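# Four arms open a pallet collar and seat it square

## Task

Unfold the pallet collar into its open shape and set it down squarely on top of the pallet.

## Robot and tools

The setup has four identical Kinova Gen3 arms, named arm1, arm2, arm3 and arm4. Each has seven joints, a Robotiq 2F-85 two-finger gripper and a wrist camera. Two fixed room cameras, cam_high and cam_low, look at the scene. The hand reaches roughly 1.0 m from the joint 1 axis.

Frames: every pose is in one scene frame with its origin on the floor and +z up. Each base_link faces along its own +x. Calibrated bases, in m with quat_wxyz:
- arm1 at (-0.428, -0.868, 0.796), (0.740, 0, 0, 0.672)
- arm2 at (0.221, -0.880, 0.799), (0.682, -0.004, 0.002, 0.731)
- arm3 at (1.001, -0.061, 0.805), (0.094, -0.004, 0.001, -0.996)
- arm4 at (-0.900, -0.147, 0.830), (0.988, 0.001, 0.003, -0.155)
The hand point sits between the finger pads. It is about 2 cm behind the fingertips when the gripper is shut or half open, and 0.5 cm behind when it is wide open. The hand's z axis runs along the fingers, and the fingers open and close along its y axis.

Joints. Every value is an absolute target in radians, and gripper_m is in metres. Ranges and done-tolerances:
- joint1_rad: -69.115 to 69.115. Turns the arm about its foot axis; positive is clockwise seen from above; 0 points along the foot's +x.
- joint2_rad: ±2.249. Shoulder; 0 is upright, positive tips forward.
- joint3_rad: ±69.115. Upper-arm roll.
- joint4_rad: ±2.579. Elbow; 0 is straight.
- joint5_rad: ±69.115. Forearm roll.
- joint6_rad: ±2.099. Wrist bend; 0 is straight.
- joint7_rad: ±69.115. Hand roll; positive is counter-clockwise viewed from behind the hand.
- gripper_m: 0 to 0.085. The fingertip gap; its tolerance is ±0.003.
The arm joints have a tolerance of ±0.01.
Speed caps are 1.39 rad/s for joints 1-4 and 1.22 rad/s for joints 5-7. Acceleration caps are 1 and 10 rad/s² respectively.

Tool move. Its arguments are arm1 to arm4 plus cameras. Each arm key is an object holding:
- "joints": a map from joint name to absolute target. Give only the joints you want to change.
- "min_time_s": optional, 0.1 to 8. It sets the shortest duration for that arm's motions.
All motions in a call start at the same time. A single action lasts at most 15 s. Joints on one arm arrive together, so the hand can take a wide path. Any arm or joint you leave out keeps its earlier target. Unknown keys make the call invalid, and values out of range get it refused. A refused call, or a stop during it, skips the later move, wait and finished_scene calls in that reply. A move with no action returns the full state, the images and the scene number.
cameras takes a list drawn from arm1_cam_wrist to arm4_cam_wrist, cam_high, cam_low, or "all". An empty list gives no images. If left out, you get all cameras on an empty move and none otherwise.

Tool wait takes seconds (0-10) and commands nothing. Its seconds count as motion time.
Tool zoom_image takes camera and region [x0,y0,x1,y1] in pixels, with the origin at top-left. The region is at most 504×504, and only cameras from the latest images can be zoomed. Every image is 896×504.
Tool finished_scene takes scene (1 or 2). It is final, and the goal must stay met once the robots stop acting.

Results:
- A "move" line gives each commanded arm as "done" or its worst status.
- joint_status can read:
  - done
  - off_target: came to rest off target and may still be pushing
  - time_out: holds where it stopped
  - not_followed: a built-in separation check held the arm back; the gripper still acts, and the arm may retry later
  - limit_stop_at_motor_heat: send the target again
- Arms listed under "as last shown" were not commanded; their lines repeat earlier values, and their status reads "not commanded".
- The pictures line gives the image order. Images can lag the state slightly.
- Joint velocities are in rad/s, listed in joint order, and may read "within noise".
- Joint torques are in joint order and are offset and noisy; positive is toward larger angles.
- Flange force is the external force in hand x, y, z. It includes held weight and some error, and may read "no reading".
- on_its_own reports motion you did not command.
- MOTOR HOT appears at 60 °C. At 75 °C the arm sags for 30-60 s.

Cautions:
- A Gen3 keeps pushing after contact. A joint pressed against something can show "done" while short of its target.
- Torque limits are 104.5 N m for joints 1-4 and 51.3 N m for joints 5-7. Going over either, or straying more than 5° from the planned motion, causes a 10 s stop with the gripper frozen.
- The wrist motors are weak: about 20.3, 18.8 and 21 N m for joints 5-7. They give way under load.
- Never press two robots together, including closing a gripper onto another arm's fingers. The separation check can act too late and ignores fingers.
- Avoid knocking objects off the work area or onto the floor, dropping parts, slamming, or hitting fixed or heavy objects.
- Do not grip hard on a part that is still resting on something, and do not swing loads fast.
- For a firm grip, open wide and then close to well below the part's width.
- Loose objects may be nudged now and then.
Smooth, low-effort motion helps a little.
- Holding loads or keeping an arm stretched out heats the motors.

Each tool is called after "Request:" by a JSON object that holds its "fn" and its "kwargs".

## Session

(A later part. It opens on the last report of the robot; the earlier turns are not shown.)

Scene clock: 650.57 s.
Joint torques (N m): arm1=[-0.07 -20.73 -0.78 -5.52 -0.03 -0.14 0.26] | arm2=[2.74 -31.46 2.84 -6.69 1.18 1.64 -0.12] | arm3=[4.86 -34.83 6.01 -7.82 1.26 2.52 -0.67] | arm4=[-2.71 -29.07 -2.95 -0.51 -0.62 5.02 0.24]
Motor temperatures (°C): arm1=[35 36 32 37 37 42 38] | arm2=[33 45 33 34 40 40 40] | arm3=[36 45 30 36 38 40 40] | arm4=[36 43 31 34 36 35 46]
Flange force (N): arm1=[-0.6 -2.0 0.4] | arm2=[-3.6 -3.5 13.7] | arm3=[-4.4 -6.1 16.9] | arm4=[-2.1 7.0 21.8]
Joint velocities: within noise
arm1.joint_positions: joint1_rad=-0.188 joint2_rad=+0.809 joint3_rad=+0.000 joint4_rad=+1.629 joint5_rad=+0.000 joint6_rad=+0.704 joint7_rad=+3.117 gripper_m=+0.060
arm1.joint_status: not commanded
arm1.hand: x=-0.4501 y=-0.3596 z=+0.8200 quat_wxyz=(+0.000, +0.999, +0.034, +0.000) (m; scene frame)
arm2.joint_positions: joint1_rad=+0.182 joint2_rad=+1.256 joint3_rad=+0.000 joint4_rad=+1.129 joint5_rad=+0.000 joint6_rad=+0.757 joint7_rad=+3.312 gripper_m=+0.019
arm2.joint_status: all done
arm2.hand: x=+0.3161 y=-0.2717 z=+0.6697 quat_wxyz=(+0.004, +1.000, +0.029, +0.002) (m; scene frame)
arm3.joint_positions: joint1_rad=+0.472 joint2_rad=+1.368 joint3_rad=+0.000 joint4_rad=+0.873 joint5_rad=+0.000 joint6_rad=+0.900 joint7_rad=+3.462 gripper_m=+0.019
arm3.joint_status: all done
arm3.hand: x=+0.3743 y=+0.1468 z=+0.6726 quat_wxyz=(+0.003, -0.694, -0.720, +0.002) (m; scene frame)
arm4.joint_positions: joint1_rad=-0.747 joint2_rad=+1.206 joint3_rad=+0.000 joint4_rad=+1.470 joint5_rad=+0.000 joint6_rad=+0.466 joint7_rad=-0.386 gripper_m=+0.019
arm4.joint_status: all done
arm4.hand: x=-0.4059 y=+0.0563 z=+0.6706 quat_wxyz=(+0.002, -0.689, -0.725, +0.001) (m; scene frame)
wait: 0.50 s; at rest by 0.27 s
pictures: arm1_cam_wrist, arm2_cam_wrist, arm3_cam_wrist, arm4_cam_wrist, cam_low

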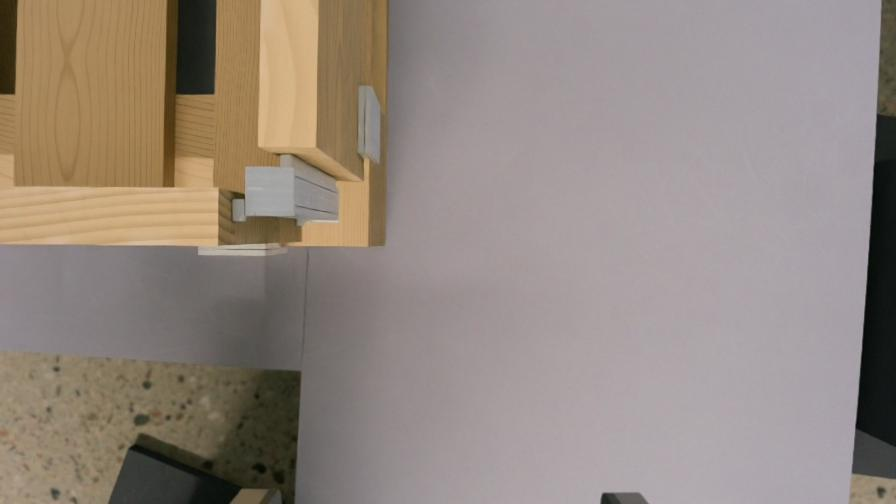

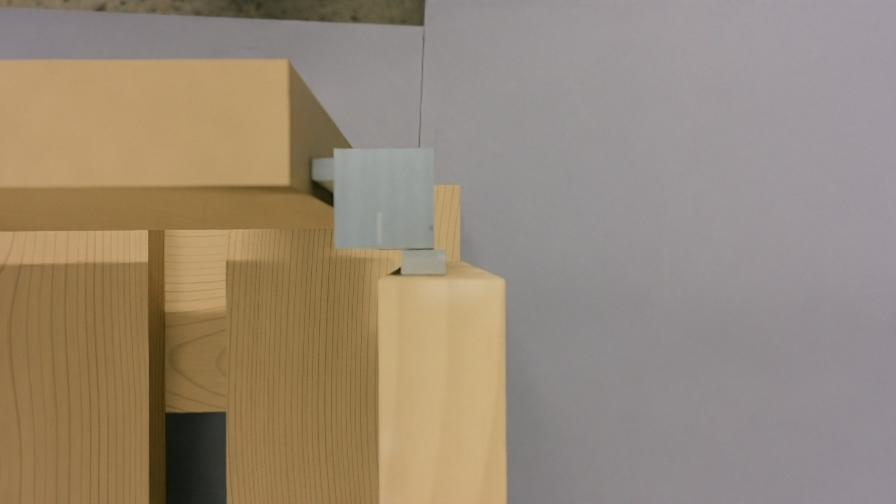

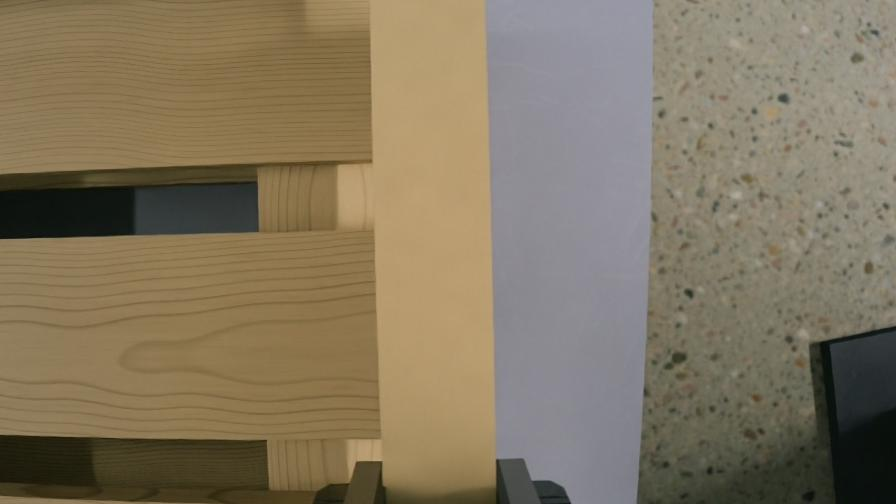

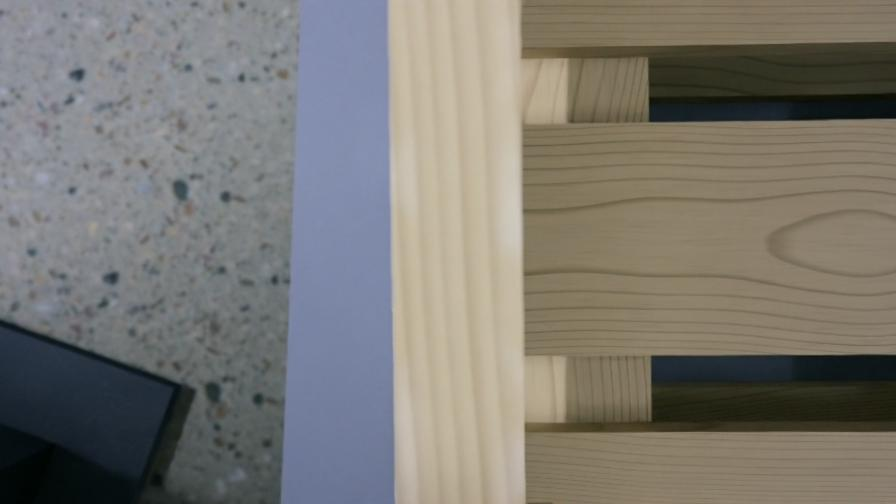

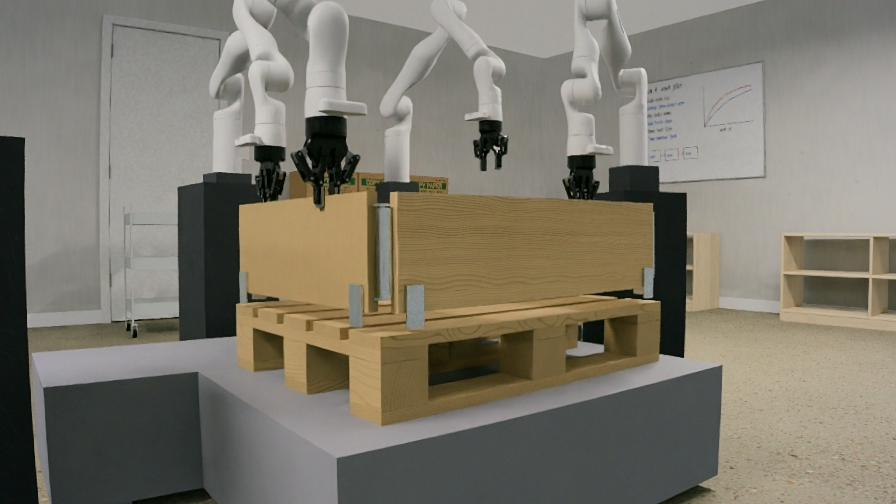

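Request:
{"fn": "move", "kwargs": {"arm2": {"joints": {"joint1_rad": 0.181, "joint2_rad": 1.2675, "joint4_rad": 1.1246, "joint6_rad": 0.7495, "joint7_rad": 3.3108}, "min_time_s": 2}, "arm3": {"joints": {"joint1_rad": 0.4725, "joint2_rad": 1.3781, "joint4_rad": 0.8714, "joint6_rad": 0.8922, "joint7_rad": 3.4585}, "min_time_s": 2}, "arm4": {"joints": {"joint1_rad": -0.7464, "joint2_rad": 1.2194, "joint4_rad": 1.4615, "joint6_rad": 0.4607, "joint7_rad": -0.3892}, "min_time_s": 2}, "cameras": []}}

Request:
{"fn": "wait", "kwargs": {"seconds": 0.5, "cameras": ["arm1_cam_wrist", "arm2_cam_wrist", "arm4_cam_wrist", "cam_low"]}}

Request:
{"fn": "zoom_image", "kwargs": {"camera": "cam_low", "region": [330, 250, 460, 350]}}

Request:
{"fn": "zoom_image", "kwargs": {"camera": "cam_low", "region": [590, 230, 690, 330]}}

Request:
{"fn": "zoom_image", "kwargs": {"camera": "arm2_cam_wrist", "region": [400, 160, 520, 310]}}

Request:
{"fn": "zoom_image", "kwargs": {"camera": "arm1_cam_wrist", "region": [190, 50, 410, 260]}}

Request:
{"fn": "zoom_image", "kwargs": {"camera": "cam_low", "region": [215, 230, 315, 330]}}

Scene clock: 663.30 s.
Joint torques (N m): arm1=[-0.05 -20.68 -0.68 -5.53 -0.11 -0.16 0.3] | arm2=[2.88 -31.19 2.95 -6.31 1.22 1.84 -0.11] | arm3=[5.48 -34.73 6.39 -7.62 1.4 2.54 -0.72] | arm4=[-2.81 -28.91 -3.01 -0.2 -0.66 5.13 0.21]
Motor temperatures (°C): arm1=[35 36 32 37 37 42 38] | arm2=[33 45 33 34 40 40 40] | arm3=[36 46 30 35 38 40 40] | arm4=[36 42 31 34 36 35 46]
Flange force (N): arm1=[-0.6 -1.9 0.2] | arm2=[-3.8 -4.0 13.7] | arm3=[-5.1 -6.9 16.9] | arm4=[-2.2 7.5 21.8]
move: arm2 done; arm3 done; arm4 done
Joint velocities: within noise
arm1: as last shown
arm2.joint_positions: joint1_rad=+0.181 joint2_rad=+1.267 joint3_rad=+0.000 joint4_rad=+1.125 joint5_rad=+0.000 joint6_rad=+0.750 joint7_rad=+3.311 gripper_m=+0.019
arm2.joint_status: all done
arm2.hand: x=+0.3154 y=-0.2718 z=+0.6637 quat_wxyz=(+0.004, +1.000, +0.029, +0.002) (m; scene frame)
arm3.joint_positions: joint1_rad=+0.473 joint2_rad=+1.378 joint3_rad=+0.000 joint4_rad=+0.871 joint5_rad=+0.000 joint6_rad=+0.892 joint7_rad=+3.458 gripper_m=+0.019
arm3.joint_status: all done
arm3.hand: x=+0.3752 y=+0.1469 z=+0.6666 quat_wxyz=(+0.003, -0.695, -0.719, +0.002) (m; scene frame)
arm4.joint_positions: joint1_rad=-0.746 joint2_rad=+1.219 joint3_rad=+0.000 joint4_rad=+1.462 joint5_rad=+0.000 joint6_rad=+0.461 joint7_rad=-0.389 gripper_m=+0.019
arm4.joint_status: all done
arm4.hand: x=-0.4052 y=+0.0563 z=+0.6646 quat_wxyz=(+0.002, -0.691, -0.723, +0.001) (m; scene frame)
pictures: none
No camera images: "cameras" was empty.

Scene clock: 663.80 s.
Joint torques (N m): arm1=[-0.08 -20.67 -0.79 -5.49 -0.07 -0.13 0.28] | arm2=[2.9 -31.18 2.95 -6.26 1.23 1.8 -0.11] | arm3=[5.47 -34.7 6.4 -7.69 1.39 2.55 -0.74] | arm4=[-2.79 -28.88 -3.04 -0.2 -0.63 5.16 0.23]
Motor temperatures (°C): arm1=[35 36 32 37 37 42 38] | arm2=[33 45 33 34 40 40 40] | arm3=[36 46 30 35 38 40 40] | arm4=[36 42 31 34 36 35 46]
Flange force (N): arm1=[-0.6 -2.0 0.2] | arm2=[-3.7 -4.3 13.6] | arm3=[-5.2 -6.3 16.8] | arm4=[-2.1 7.3 21.8]
Joint velocities: within noise
arm1.joint_positions: joint1_rad=-0.188 joint2_rad=+0.809 joint3_rad=+0.000 joint4_rad=+1.629 joint5_rad=+0.000 joint6_rad=+0.704 joint7_rad=+3.117 gripper_m=+0.060
arm1.joint_status: not commanded
arm1.hand: x=-0.4501 y=-0.3596 z=+0.8200 quat_wxyz=(+0.000, +0.999, +0.034, +0.000) (m; scene frame)
arm2.joint_positions: joint1_rad=+0.181 joint2_rad=+1.267 joint3_rad=+0.000 joint4_rad=+1.125 joint5_rad=+0.000 joint6_rad=+0.750 joint7_rad=+3.311 gripper_m=+0.019
arm2.joint_status: all done
arm2.hand: x=+0.3154 y=-0.2718 z=+0.6637 quat_wxyz=(+0.004, +1.000, +0.029, +0.002) (m; scene frame)
arm3.joint_positions: joint1_rad=+0.473 joint2_rad=+1.378 joint3_rad=+0.000 joint4_rad=+0.871 joint5_rad=+0.000 joint6_rad=+0.892 joint7_rad=+3.458 gripper_m=+0.019
arm3.joint_status: all done
arm3.hand: x=+0.3752 y=+0.1469 z=+0.6666 quat_wxyz=(+0.003, -0.695, -0.719, +0.002) (m; scene frame)
arm4.joint_positions: joint1_rad=-0.746 joint2_rad=+1.219 joint3_rad=+0.000 joint4_rad=+1.461 joint5_rad=+0.000 joint6_rad=+0.461 joint7_rad=-0.389 gripper_m=+0.019
arm4.joint_status: all done
arm4.hand: x=-0.4052 y=+0.0563 z=+0.6646 quat_wxyz=(+0.002, -0.691, -0.723, +0.001) (m; scene frame)
wait: 0.50 s; at rest by 0.27 s
pictures: arm1_cam_wrist, arm2_cam_wrist, arm4_cam_wrist, cam_low

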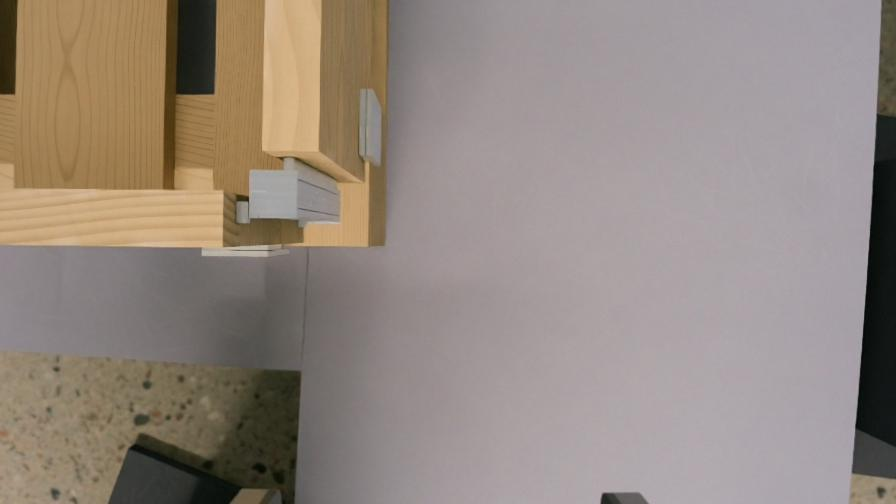

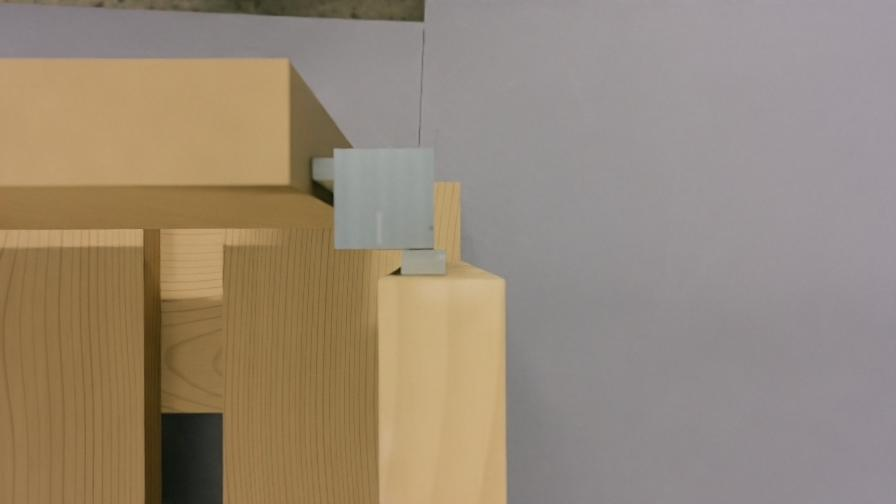

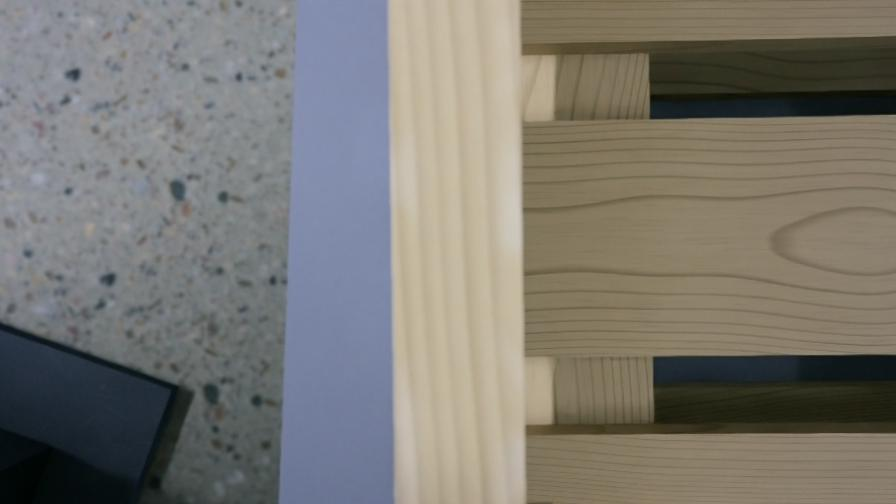

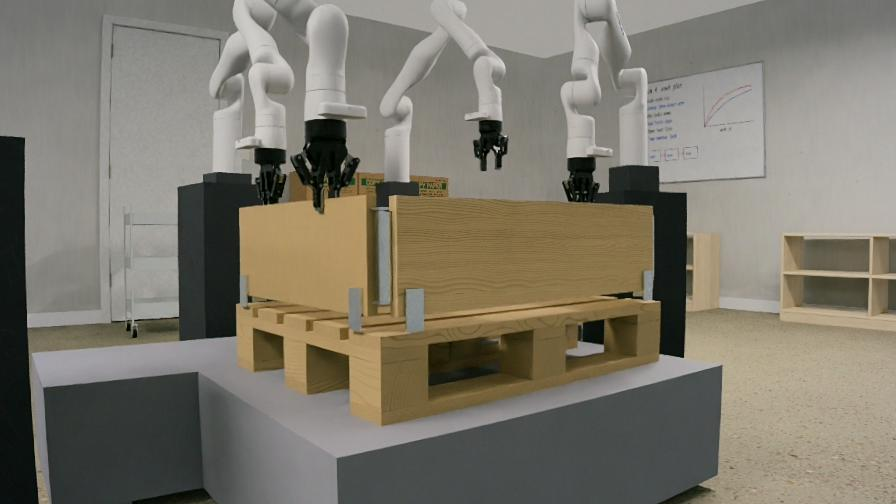

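Scaled by 3.877 from the camera's 896x504 image, which has a finer 1280x720 frame.

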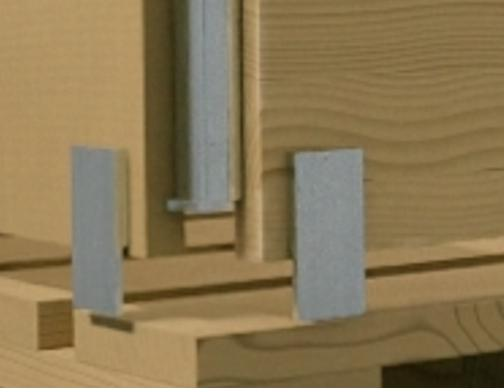

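Scaled by 5.040 from the camera's 896x504 image, which has a finer 1280x720 frame.

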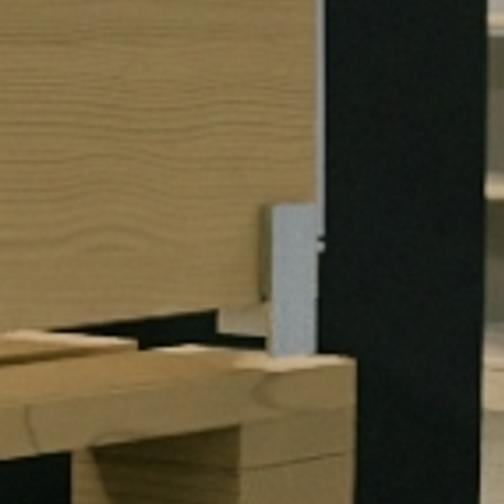

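Scaled by 3.360 from the camera's 896x504 image, which has a finer 1280x720 frame.

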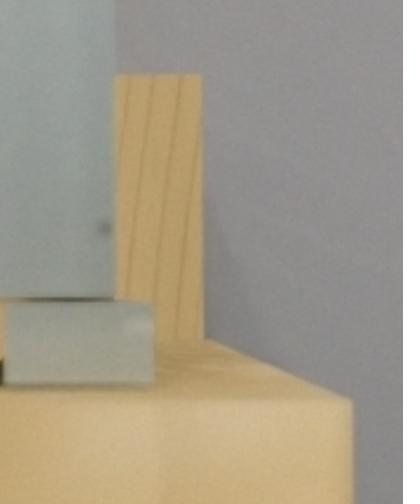

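Scaled by 2.291 from the camera's 896x504 image, which has a finer 1280x720 frame.

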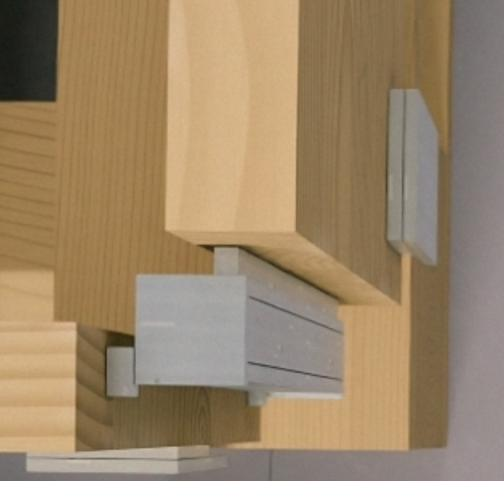

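Scaled by 5.040 from the camera's 896x504 image, which has a finer 1280x720 frame.

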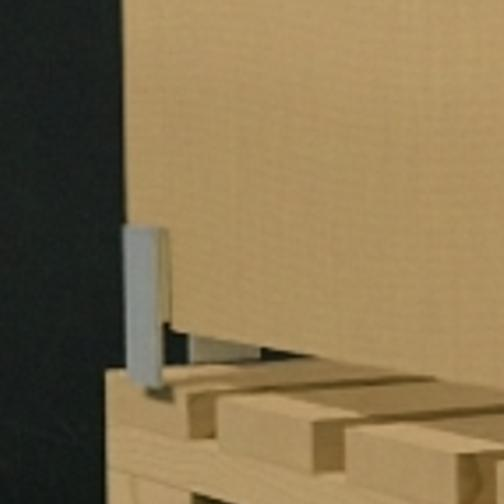

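Request:
{"fn": "move", "kwargs": {"arm2": {"joints": {"joint2_rad": 1.2752, "joint4_rad": 1.121, "joint6_rad": 0.7453}, "min_time_s": 1.5}, "arm3": {"joints": {"joint2_rad": 1.3859, "joint4_rad": 0.8667, "joint6_rad": 0.889}, "min_time_s": 1.5}, "arm4": {"joints": {"joint2_rad": 1.228, "joint4_rad": 1.4573, "joint6_rad": 0.4563}, "min_time_s": 1.5}, "cameras": ["cam_low"]}}

Request:
{"fn": "zoom_image", "kwargs": {"camera": "cam_low", "region": [330, 250, 460, 350]}}

Request:
{"fn": "zoom_image", "kwargs": {"camera": "cam_low", "region": [590, 230, 690, 330]}}

Scene clock: 673.63 s.
Joint torques (N m): arm1=[-0.1 -20.7 -0.73 -5.51 -0.09 -0.12 0.28] | arm2=[3 -31.24 3.08 -6.21 1.3 1.84 -0.1] | arm3=[5.6 -34.68 6.4 -7.64 1.43 2.45 -0.77] | arm4=[-2.78 -28.74 -3.1 0.02 -0.7 5.2 0.19]
Motor temperatures (°C): arm1=[35 36 32 37 37 42 38] | arm2=[33 45 33 34 40 40 40] | arm3=[36 46 30 35 38 40 41] | arm4=[36 42 31 34 36 35 46]
Flange force (N): arm1=[-0.5 -2.0 0.3] | arm2=[-3.9 -4.4 13.8] | arm3=[-5.2 -6.8 16.7] | arm4=[-2.1 7.7 21.7]
move: arm2 done; arm3 done; arm4 done
Joint velocities: within noise
arm1: as last shown
arm2.joint_positions: joint1_rad=+0.181 joint2_rad=+1.275 joint3_rad=+0.000 joint4_rad=+1.121 joint5_rad=+0.000 joint6_rad=+0.745 joint7_rad=+3.311 gripper_m=+0.019
arm2.joint_status: all done
arm2.hand: x=+0.3154 y=-0.2718 z=+0.6598 quat_wxyz=(+0.004, +1.000, +0.029, +0.002) (m; scene frame)
arm3.joint_positions: joint1_rad=+0.473 joint2_rad=+1.386 joint3_rad=+0.000 joint4_rad=+0.867 joint5_rad=+0.000 joint6_rad=+0.889 joint7_rad=+3.458 gripper_m=+0.019
arm3.joint_status: all done
arm3.hand: x=+0.3752 y=+0.1470 z=+0.6626 quat_wxyz=(+0.003, -0.695, -0.719, +0.003) (m; scene frame)
arm4.joint_positions: joint1_rad=-0.746 joint2_rad=+1.228 joint3_rad=+0.000 joint4_rad=+1.457 joint5_rad=+0.000 joint6_rad=+0.456 joint7_rad=-0.389 gripper_m=+0.019
arm4.joint_status: all done
arm4.hand: x=-0.4052 y=+0.0563 z=+0.6606 quat_wxyz=(+0.002, -0.691, -0.723, +0.001) (m; scene frame)
pictures: cam_low

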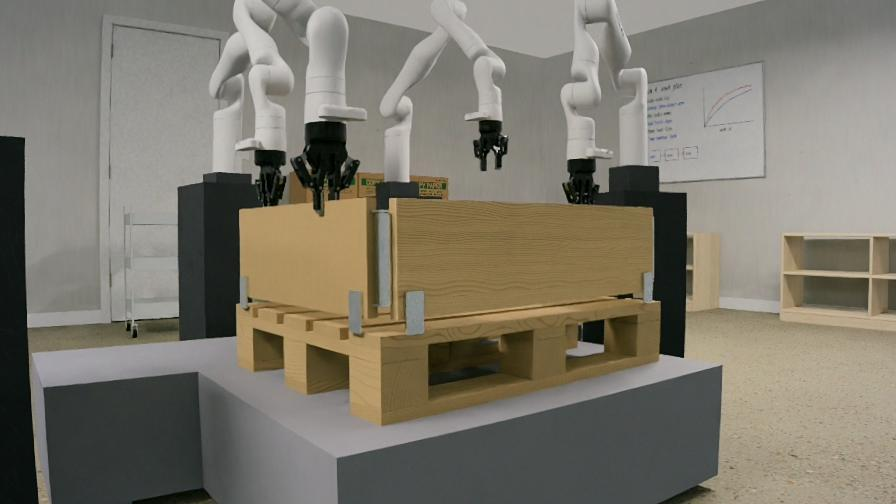

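Scaled by 3.877 from the camera's 896x504 image, which has a finer 1280x720 frame.

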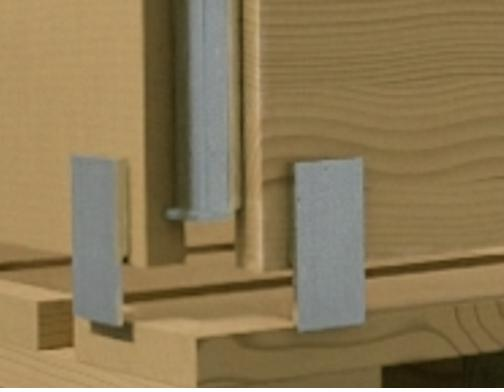

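Scaled by 5.040 from the camera's 896x504 image, which has a finer 1280x720 frame.

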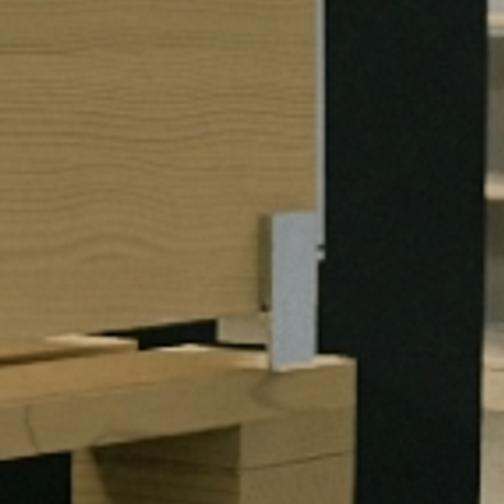

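Request:
{"fn": "move", "kwargs": {"arm2": {"joints": {"joint2_rad": 1.3026, "joint4_rad": 1.1074, "joint6_rad": 0.7315}, "min_time_s": 3}, "arm3": {"joints": {"joint2_rad": 1.4138, "joint4_rad": 0.8488, "joint6_rad": 0.879}, "min_time_s": 3}, "arm4": {"joints": {"joint2_rad": 1.2582, "joint4_rad": 1.4415, "joint6_rad": 0.4419}, "min_time_s": 3}, "cameras": ["cam_low", "arm1_cam_wrist"]}}

Request:
{"fn": "zoom_image", "kwargs": {"camera": "cam_low", "region": [330, 250, 460, 350]}}

Request:
{"fn": "zoom_image", "kwargs": {"camera": "cam_low", "region": [590, 230, 690, 330]}}

Request:
{"fn": "zoom_image", "kwargs": {"camera": "cam_low", "region": [215, 230, 315, 330]}}

Request:
{"fn": "zoom_image", "kwargs": {"camera": "arm1_cam_wrist", "region": [190, 50, 410, 260]}}

Scene clock: 678.23 s.
Joint torques (N m): arm1=[-0.06 -20.73 -0.72 -5.53 -0.11 -0.14 0.3] | arm2=[3.3 -30.94 3.35 -5.78 1.34 2.03 -0.11] | arm3=[6.16 -34.52 6.82 -7.52 1.49 2.45 -0.77] | arm4=[-2.87 -28.42 -3.27 0.52 -0.76 5.32 0.14]
Motor temperatures (°C): arm1=[35 36 32 37 37 42 38] | arm2=[33 45 33 34 40 40 40] | arm3=[36 46 30 36 38 40 41] | arm4=[36 42 31 34 36 35 46]
Flange force (N): arm1=[-0.6 -2.0 0.4] | arm2=[-4.3 -4.7 13.7] | arm3=[-6.1 -6.9 16.5] | arm4=[-2.2 8.2 21.4]
move: arm2 done; arm3 done; arm4 done
Joint velocities: within noise
arm1: as last shown
arm2.joint_positions: joint1_rad=+0.181 joint2_rad=+1.303 joint3_rad=+0.000 joint4_rad=+1.107 joint5_rad=+0.000 joint6_rad=+0.731 joint7_rad=+3.311 gripper_m=+0.019
arm2.joint_status: all done
arm2.hand: x=+0.3155 y=-0.2719 z=+0.6458 quat_wxyz=(+0.004, +1.000, +0.029, +0.002) (m; scene frame)
arm3.joint_positions: joint1_rad=+0.473 joint2_rad=+1.414 joint3_rad=+0.000 joint4_rad=+0.849 joint5_rad=+0.000 joint6_rad=+0.879 joint7_rad=+3.458 gripper_m=+0.019
arm3.joint_status: all done
arm3.hand: x=+0.3750 y=+0.1470 z=+0.6486 quat_wxyz=(+0.003, -0.695, -0.719, +0.003) (m; scene frame)
arm4.joint_positions: joint1_rad=-0.746 joint2_rad=+1.258 joint3_rad=+0.000 joint4_rad=+1.442 joint5_rad=+0.000 joint6_rad=+0.442 joint7_rad=-0.389 gripper_m=+0.019
arm4.joint_status: all done
arm4.hand: x=-0.4053 y=+0.0563 z=+0.6466 quat_wxyz=(+0.002, -0.691, -0.723, +0.001) (m; scene frame)
pictures: arm1_cam_wrist, cam_low

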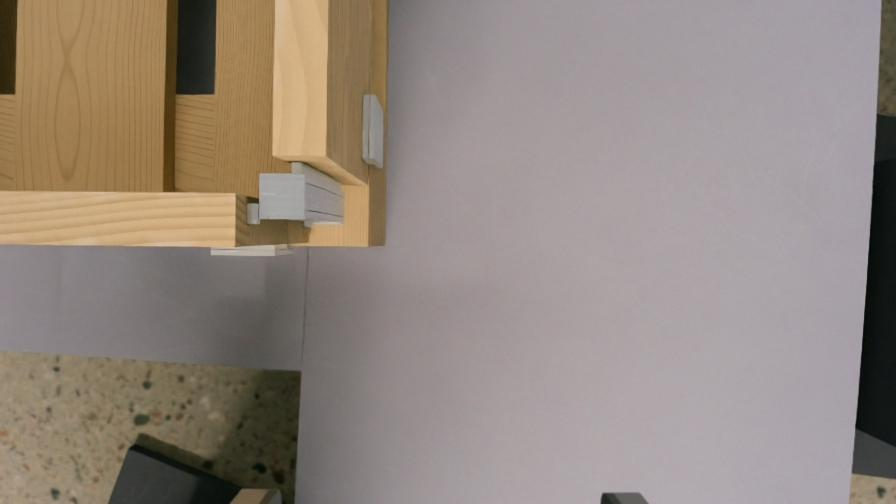

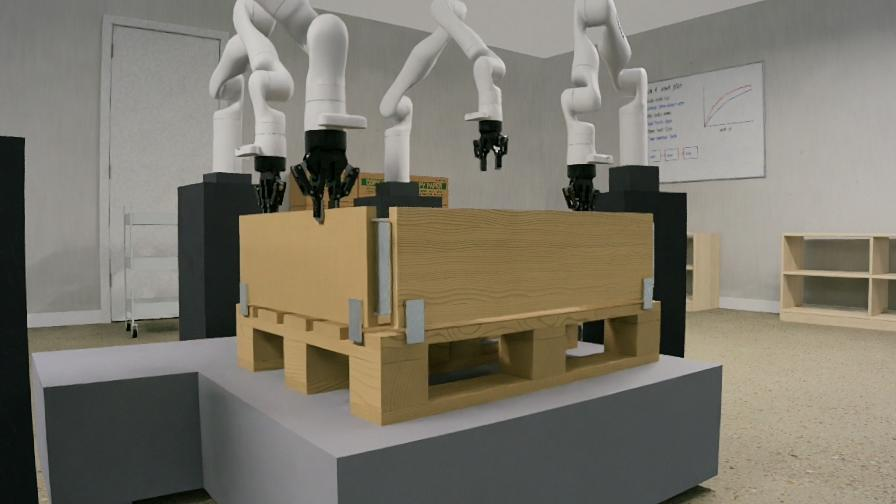

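Scaled by 3.877 from the camera's 896x504 image, which has a finer 1280x720 frame.

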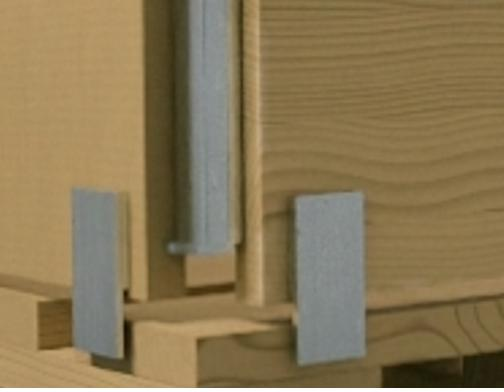

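Scaled by 5.040 from the camera's 896x504 image, which has a finer 1280x720 frame.

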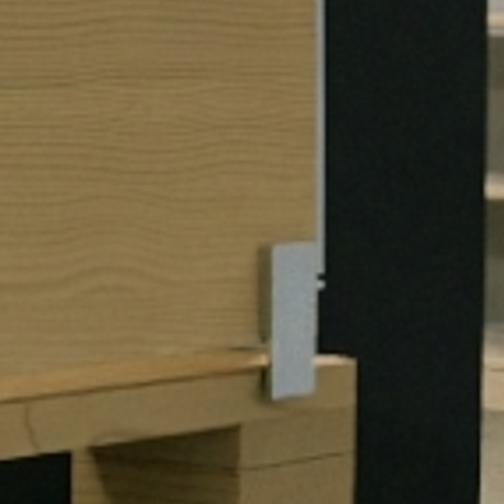

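Scaled by 5.040 from the camera's 896x504 image, which has a finer 1280x720 frame.

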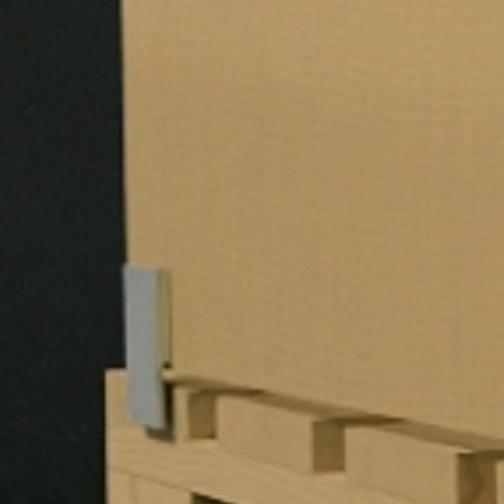

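Scaled by 2.291 from the camera's 896x504 image, which has a finer 1280x720 frame.

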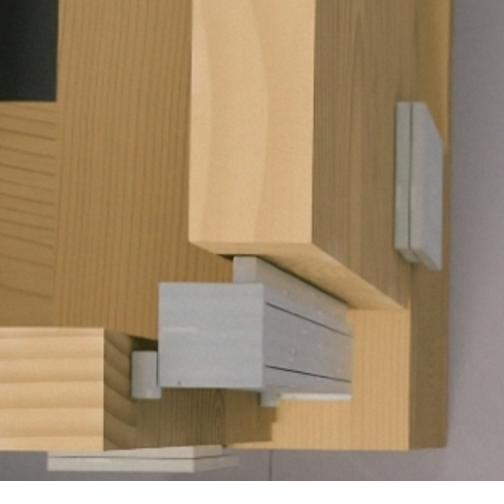

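Request:
{"fn": "move", "kwargs": {"arm2": {"joints": {"joint2_rad": 1.3146, "joint4_rad": 1.1011, "joint6_rad": 0.726}, "min_time_s": 2}, "arm3": {"joints": {"joint2_rad": 1.426, "joint4_rad": 0.8404, "joint6_rad": 0.8752}, "min_time_s": 2}, "arm4": {"joints": {"joint2_rad": 1.2712, "joint4_rad": 1.4343, "joint6_rad": 0.4361}, "min_time_s": 2}, "cameras": ["cam_low"]}}

Request:
{"fn": "zoom_image", "kwargs": {"camera": "cam_low", "region": [330, 250, 460, 350]}}

Request:
{"fn": "zoom_image", "kwargs": {"camera": "cam_low", "region": [590, 230, 690, 330]}}

Request:
{"fn": "zoom_image", "kwargs": {"camera": "cam_low", "region": [215, 230, 315, 330]}}

Scene clock: 684.03 s.
Joint torques (N m): arm1=[-0.06 -20.62 -0.71 -5.58 -0.1 -0.17 0.31] | arm2=[1.78 -29.69 2.1 -6.38 0.95 1.12 -0.12] | arm3=[4.26 -35.54 5.33 -7.61 0.96 2.75 -0.76] | arm4=[-1.99 -26.07 -2.59 0.88 -0.58 4.87 0.22]
Motor temperatures (°C): arm1=[35 36 32 37 37 42 38] | arm2=[33 45 33 34 40 40 40] | arm3=[36 46 30 36 38 40 41] | arm4=[36 42 31 34 36 35 46]
Flange force (N): arm1=[-0.6 -1.7 0.1] | arm2=[-2.4 -1.9 9.7] | arm3=[-3.2 -6.4 18.5] | arm4=[-0.5 7.6 16.3]
move: arm2 done; arm3 done; arm4 done
Joint velocities: within noise
arm1: as last shown
arm2.joint_positions: joint1_rad=+0.181 joint2_rad=+1.315 joint3_rad=+0.000 joint4_rad=+1.101 joint5_rad=+0.000 joint6_rad=+0.726 joint7_rad=+3.311 gripper_m=+0.019
arm2.joint_status: all done
arm2.hand: x=+0.3155 y=-0.2721 z=+0.6397 quat_wxyz=(+0.004, +1.000, +0.029, +0.002) (m; scene frame)
arm3.joint_positions: joint1_rad=+0.473 joint2_rad=+1.426 joint3_rad=+0.000 joint4_rad=+0.840 joint5_rad=+0.000 joint6_rad=+0.875 joint7_rad=+3.458 gripper_m=+0.019
arm3.joint_status: all done
arm3.hand: x=+0.3750 y=+0.1470 z=+0.6426 quat_wxyz=(+0.003, -0.695, -0.719, +0.002) (m; scene frame)
arm4.joint_positions: joint1_rad=-0.746 joint2_rad=+1.271 joint3_rad=+0.000 joint4_rad=+1.434 joint5_rad=+0.000 joint6_rad=+0.436 joint7_rad=-0.389 gripper_m=+0.019
arm4.joint_status: all done
arm4.hand: x=-0.4053 y=+0.0563 z=+0.6406 quat_wxyz=(+0.002, -0.691, -0.723, +0.001) (m; scene frame)
pictures: cam_low

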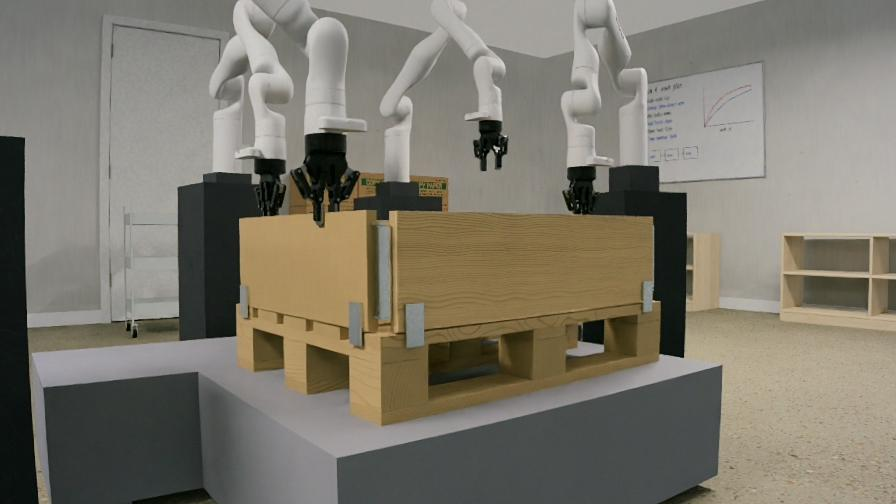

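Scaled by 3.877 from the camera's 896x504 image, which has a finer 1280x720 frame.

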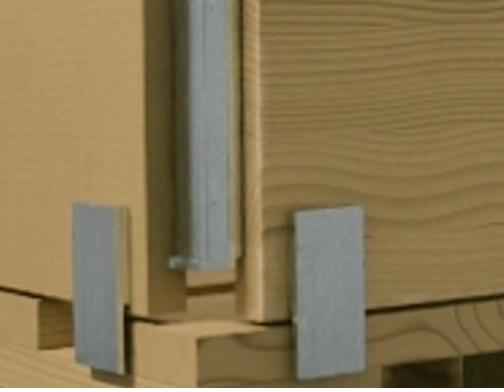

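Scaled by 5.040 from the camera's 896x504 image, which has a finer 1280x720 frame.

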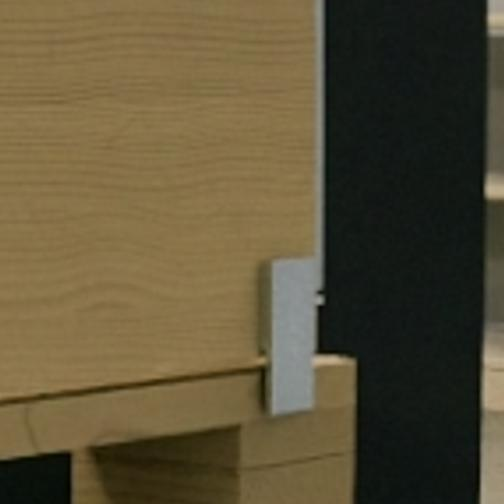

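Scaled by 5.040 from the camera's 896x504 image, which has a finer 1280x720 frame.

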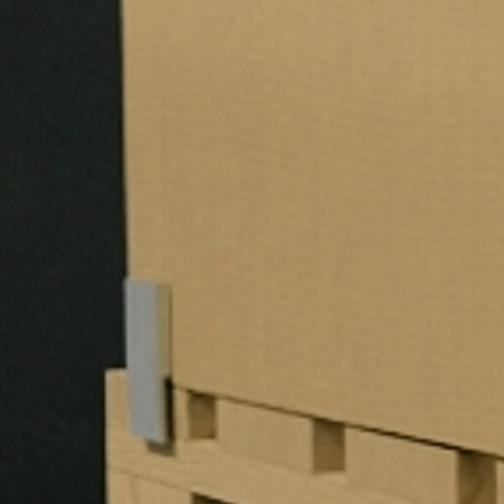

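Request:
{"fn": "move", "kwargs": {"arm2": {"joints": {"joint2_rad": 1.3166, "joint4_rad": 1.1, "joint6_rad": 0.7251}, "min_time_s": 1.5}, "arm3": {"joints": {"joint2_rad": 1.4331, "joint4_rad": 0.8356, "joint6_rad": 0.8729}, "min_time_s": 1.5}, "arm4": {"joints": {"joint2_rad": 1.2745, "joint4_rad": 1.4325, "joint6_rad": 0.4346}, "min_time_s": 1.5}, "cameras": ["cam_low"]}}

Request:
{"fn": "zoom_image", "kwargs": {"camera": "cam_low", "region": [230, 260, 480, 350]}}

Request:
{"fn": "zoom_image", "kwargs": {"camera": "cam_low", "region": [450, 260, 700, 350]}}

Scene clock: 687.63 s.
Joint torques (N m): arm1=[-0.06 -20.69 -0.74 -5.54 -0.07 -0.12 0.26] | arm2=[2 -29.9 2.31 -6.48 1.03 1.04 -0.16] | arm3=[3.83 -28.83 5.07 -6.92 0.93 1.24 -0.81] | arm4=[-1.53 -26.94 -2.34 0.1 -0.66 4.39 0.15]
Motor temperatures (°C): arm1=[35 36 32 37 37 42 38] | arm2=[33 45 33 34 40 40 40] | arm3=[36 46 30 36 38 40 41] | arm4=[36 42 31 34 36 35 46]
Flange force (N): arm1=[-0.6 -1.9 0.3] | arm2=[-2.7 -2.0 9.9] | arm3=[-4.5 -1.0 4.8] | arm4=[-0.1 6.5 16.7]
move: arm2 done; arm3 done; arm4 done
Joint velocities: within noise
arm1: as last shown
arm2.joint_positions: joint1_rad=+0.181 joint2_rad=+1.317 joint3_rad=+0.000 joint4_rad=+1.100 joint5_rad=+0.000 joint6_rad=+0.725 joint7_rad=+3.311 gripper_m=+0.019
arm2.joint_status: all done
arm2.hand: x=+0.3155 y=-0.2721 z=+0.6387 quat_wxyz=(+0.004, +1.000, +0.029, +0.002) (m; scene frame)
arm3.joint_positions: joint1_rad=+0.473 joint2_rad=+1.433 joint3_rad=+0.000 joint4_rad=+0.836 joint5_rad=+0.000 joint6_rad=+0.873 joint7_rad=+3.458 gripper_m=+0.019
arm3.joint_status: all done
arm3.hand: x=+0.3750 y=+0.1470 z=+0.6391 quat_wxyz=(+0.003, -0.695, -0.719, +0.003) (m; scene frame)
arm4.joint_positions: joint1_rad=-0.746 joint2_rad=+1.274 joint3_rad=+0.000 joint4_rad=+1.433 joint5_rad=+0.000 joint6_rad=+0.435 joint7_rad=-0.389 gripper_m=+0.019
arm4.joint_status: all done
arm4.hand: x=-0.4053 y=+0.0563 z=+0.6391 quat_wxyz=(+0.002, -0.691, -0.723, +0.001) (m; scene frame)
pictures: cam_low

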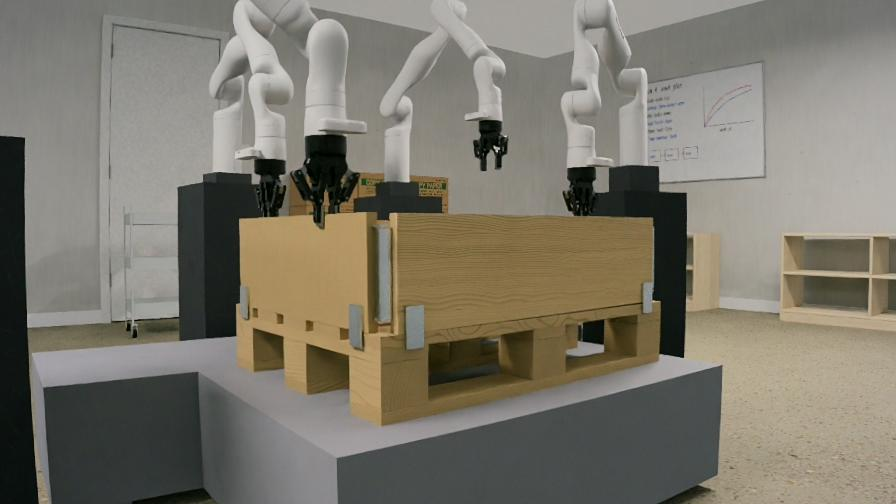

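Scaled by 2.016 from the camera's 896x504 image, which has a finer 1280x720 frame.

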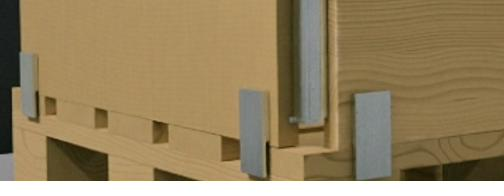

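Scaled by 2.016 from the camera's 896x504 image, which has a finer 1280x720 frame.

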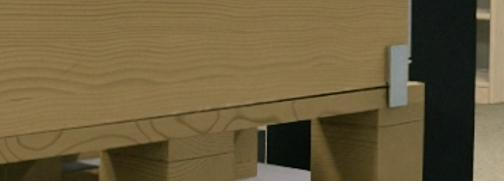

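Request:
{"fn": "move", "kwargs": {"arm2": {"joints": {"joint2_rad": 1.3196, "joint4_rad": 1.0984, "joint6_rad": 0.7237}, "min_time_s": 1.5}, "arm3": {"joints": {"joint2_rad": 1.4341, "joint4_rad": 0.8349, "joint6_rad": 0.8726}, "min_time_s": 1.5}, "arm4": {"joints": {"joint2_rad": 1.2788, "joint4_rad": 1.4301, "joint6_rad": 0.4327}, "min_time_s": 1.5}, "cameras": ["cam_low", "arm1_cam_wrist", "arm2_cam_wrist"]}}

Request:
{"fn": "zoom_image", "kwargs": {"camera": "cam_low", "region": [330, 250, 460, 350]}}

Request:
{"fn": "zoom_image", "kwargs": {"camera": "cam_low", "region": [590, 230, 690, 330]}}

Request:
{"fn": "zoom_image", "kwargs": {"camera": "cam_low", "region": [215, 230, 315, 330]}}

Request:
{"fn": "zoom_image", "kwargs": {"camera": "arm1_cam_wrist", "region": [190, 50, 410, 260]}}

Request:
{"fn": "zoom_image", "kwargs": {"camera": "arm2_cam_wrist", "region": [400, 160, 520, 310]}}

Scene clock: 691.13 s.
Joint torques (N m): arm1=[-0.09 -20.67 -0.75 -5.53 -0.05 -0.12 0.25] | arm2=[0.42 -26.01 0.84 -5.6 0.52 0.65 -0.2] | arm3=[3.98 -25.4 4.99 -5.19 0.86 1.75 -0.99] | arm4=[-0.03 -26.49 -0.9 -1.03 -0.51 3.53 -0.06]
Motor temperatures (°C): arm1=[35 36 32 37 37 42 38] | arm2=[33 45 33 34 40 40 40] | arm3=[36 46 30 36 38 40 41] | arm4=[36 42 31 34 36 35 46]
Flange force (N): arm1=[-0.5 -1.8 0.3] | arm2=[-0.3 -0.5 2.7] | arm3=[-4.1 -1.8 0.6] | arm4=[1.3 3.2 13.5]
move: arm2 done; arm3 done; arm4 done
Joint velocities: within noise
arm1: as last shown
arm2.joint_positions: joint1_rad=+0.181 joint2_rad=+1.320 joint3_rad=+0.000 joint4_rad=+1.098 joint5_rad=+0.000 joint6_rad=+0.724 joint7_rad=+3.311 gripper_m=+0.019
arm2.joint_status: all done
arm2.hand: x=+0.3155 y=-0.2721 z=+0.6372 quat_wxyz=(+0.004, +1.000, +0.029, +0.002) (m; scene frame)
arm3.joint_positions: joint1_rad=+0.473 joint2_rad=+1.434 joint3_rad=+0.000 joint4_rad=+0.835 joint5_rad=+0.000 joint6_rad=+0.873 joint7_rad=+3.458 gripper_m=+0.019
arm3.joint_status: all done
arm3.hand: x=+0.3750 y=+0.1470 z=+0.6386 quat_wxyz=(+0.003, -0.695, -0.719, +0.003) (m; scene frame)
arm4.joint_positions: joint1_rad=-0.746 joint2_rad=+1.279 joint3_rad=+0.000 joint4_rad=+1.430 joint5_rad=+0.000 joint6_rad=+0.433 joint7_rad=-0.389 gripper_m=+0.019
arm4.joint_status: all done
arm4.hand: x=-0.4054 y=+0.0563 z=+0.6371 quat_wxyz=(+0.002, -0.691, -0.723, +0.001) (m; scene frame)
pictures: arm1_cam_wrist, arm2_cam_wrist, cam_low

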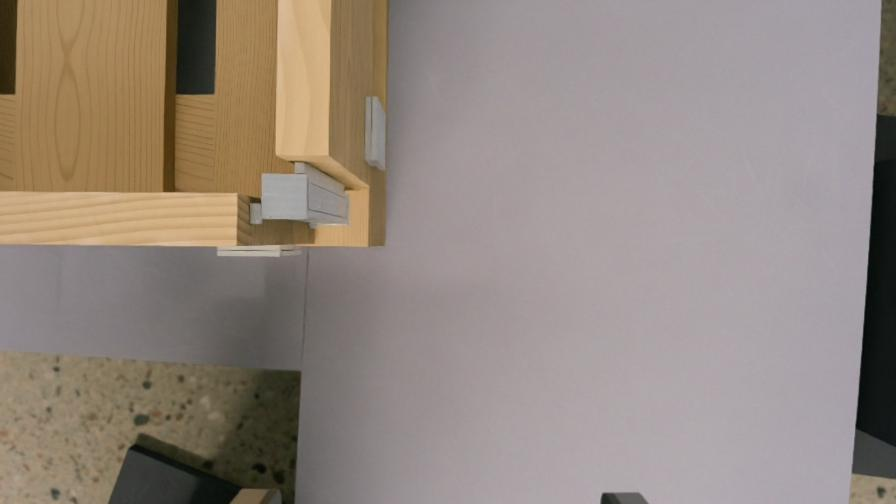

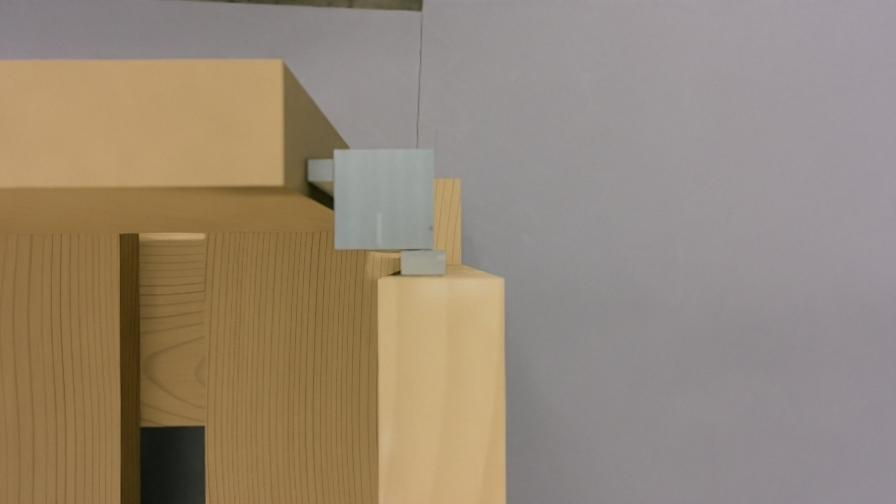

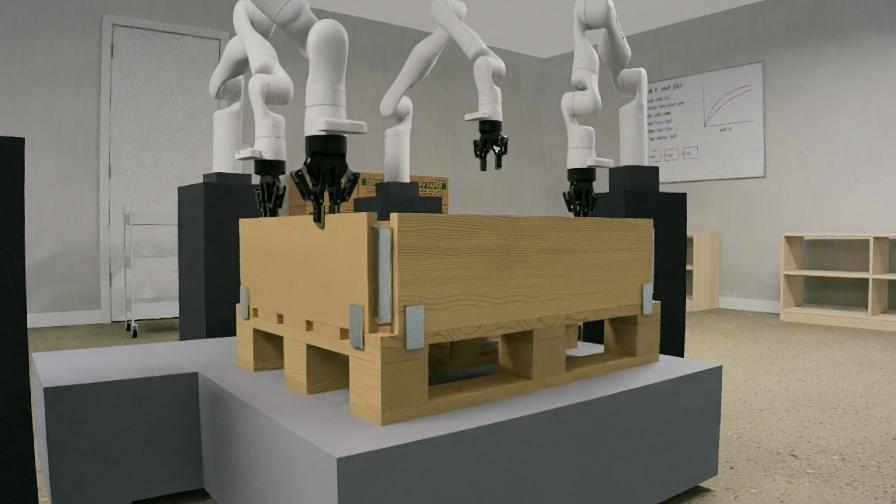

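Scaled by 3.877 from the camera's 896x504 image, which has a finer 1280x720 frame.

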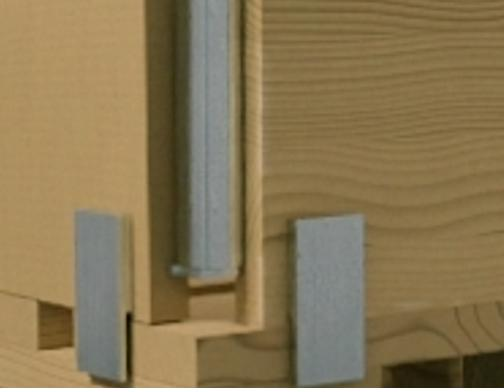

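Scaled by 5.040 from the camera's 896x504 image, which has a finer 1280x720 frame.

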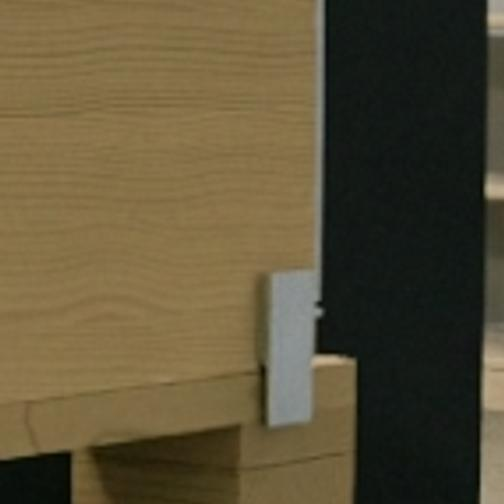

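Scaled by 5.040 from the camera's 896x504 image, which has a finer 1280x720 frame.

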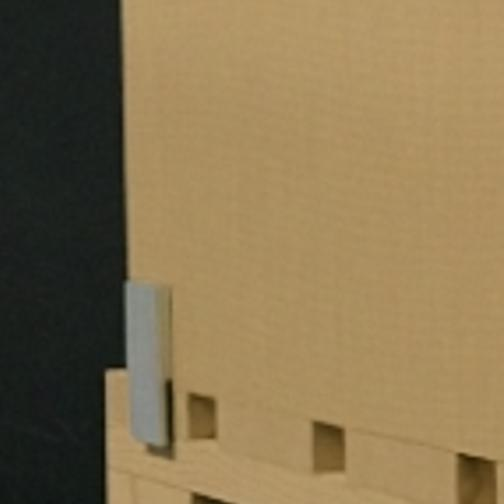

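Scaled by 2.291 from the camera's 896x504 image, which has a finer 1280x720 frame.

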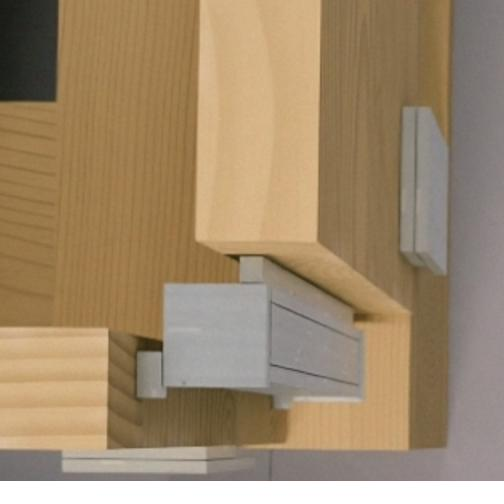

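Scaled by 3.360 from the camera's 896x504 image, which has a finer 1280x720 frame.

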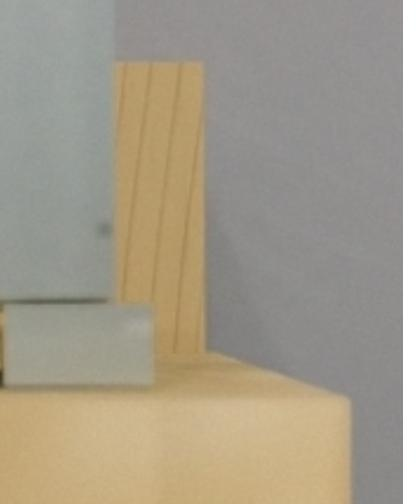

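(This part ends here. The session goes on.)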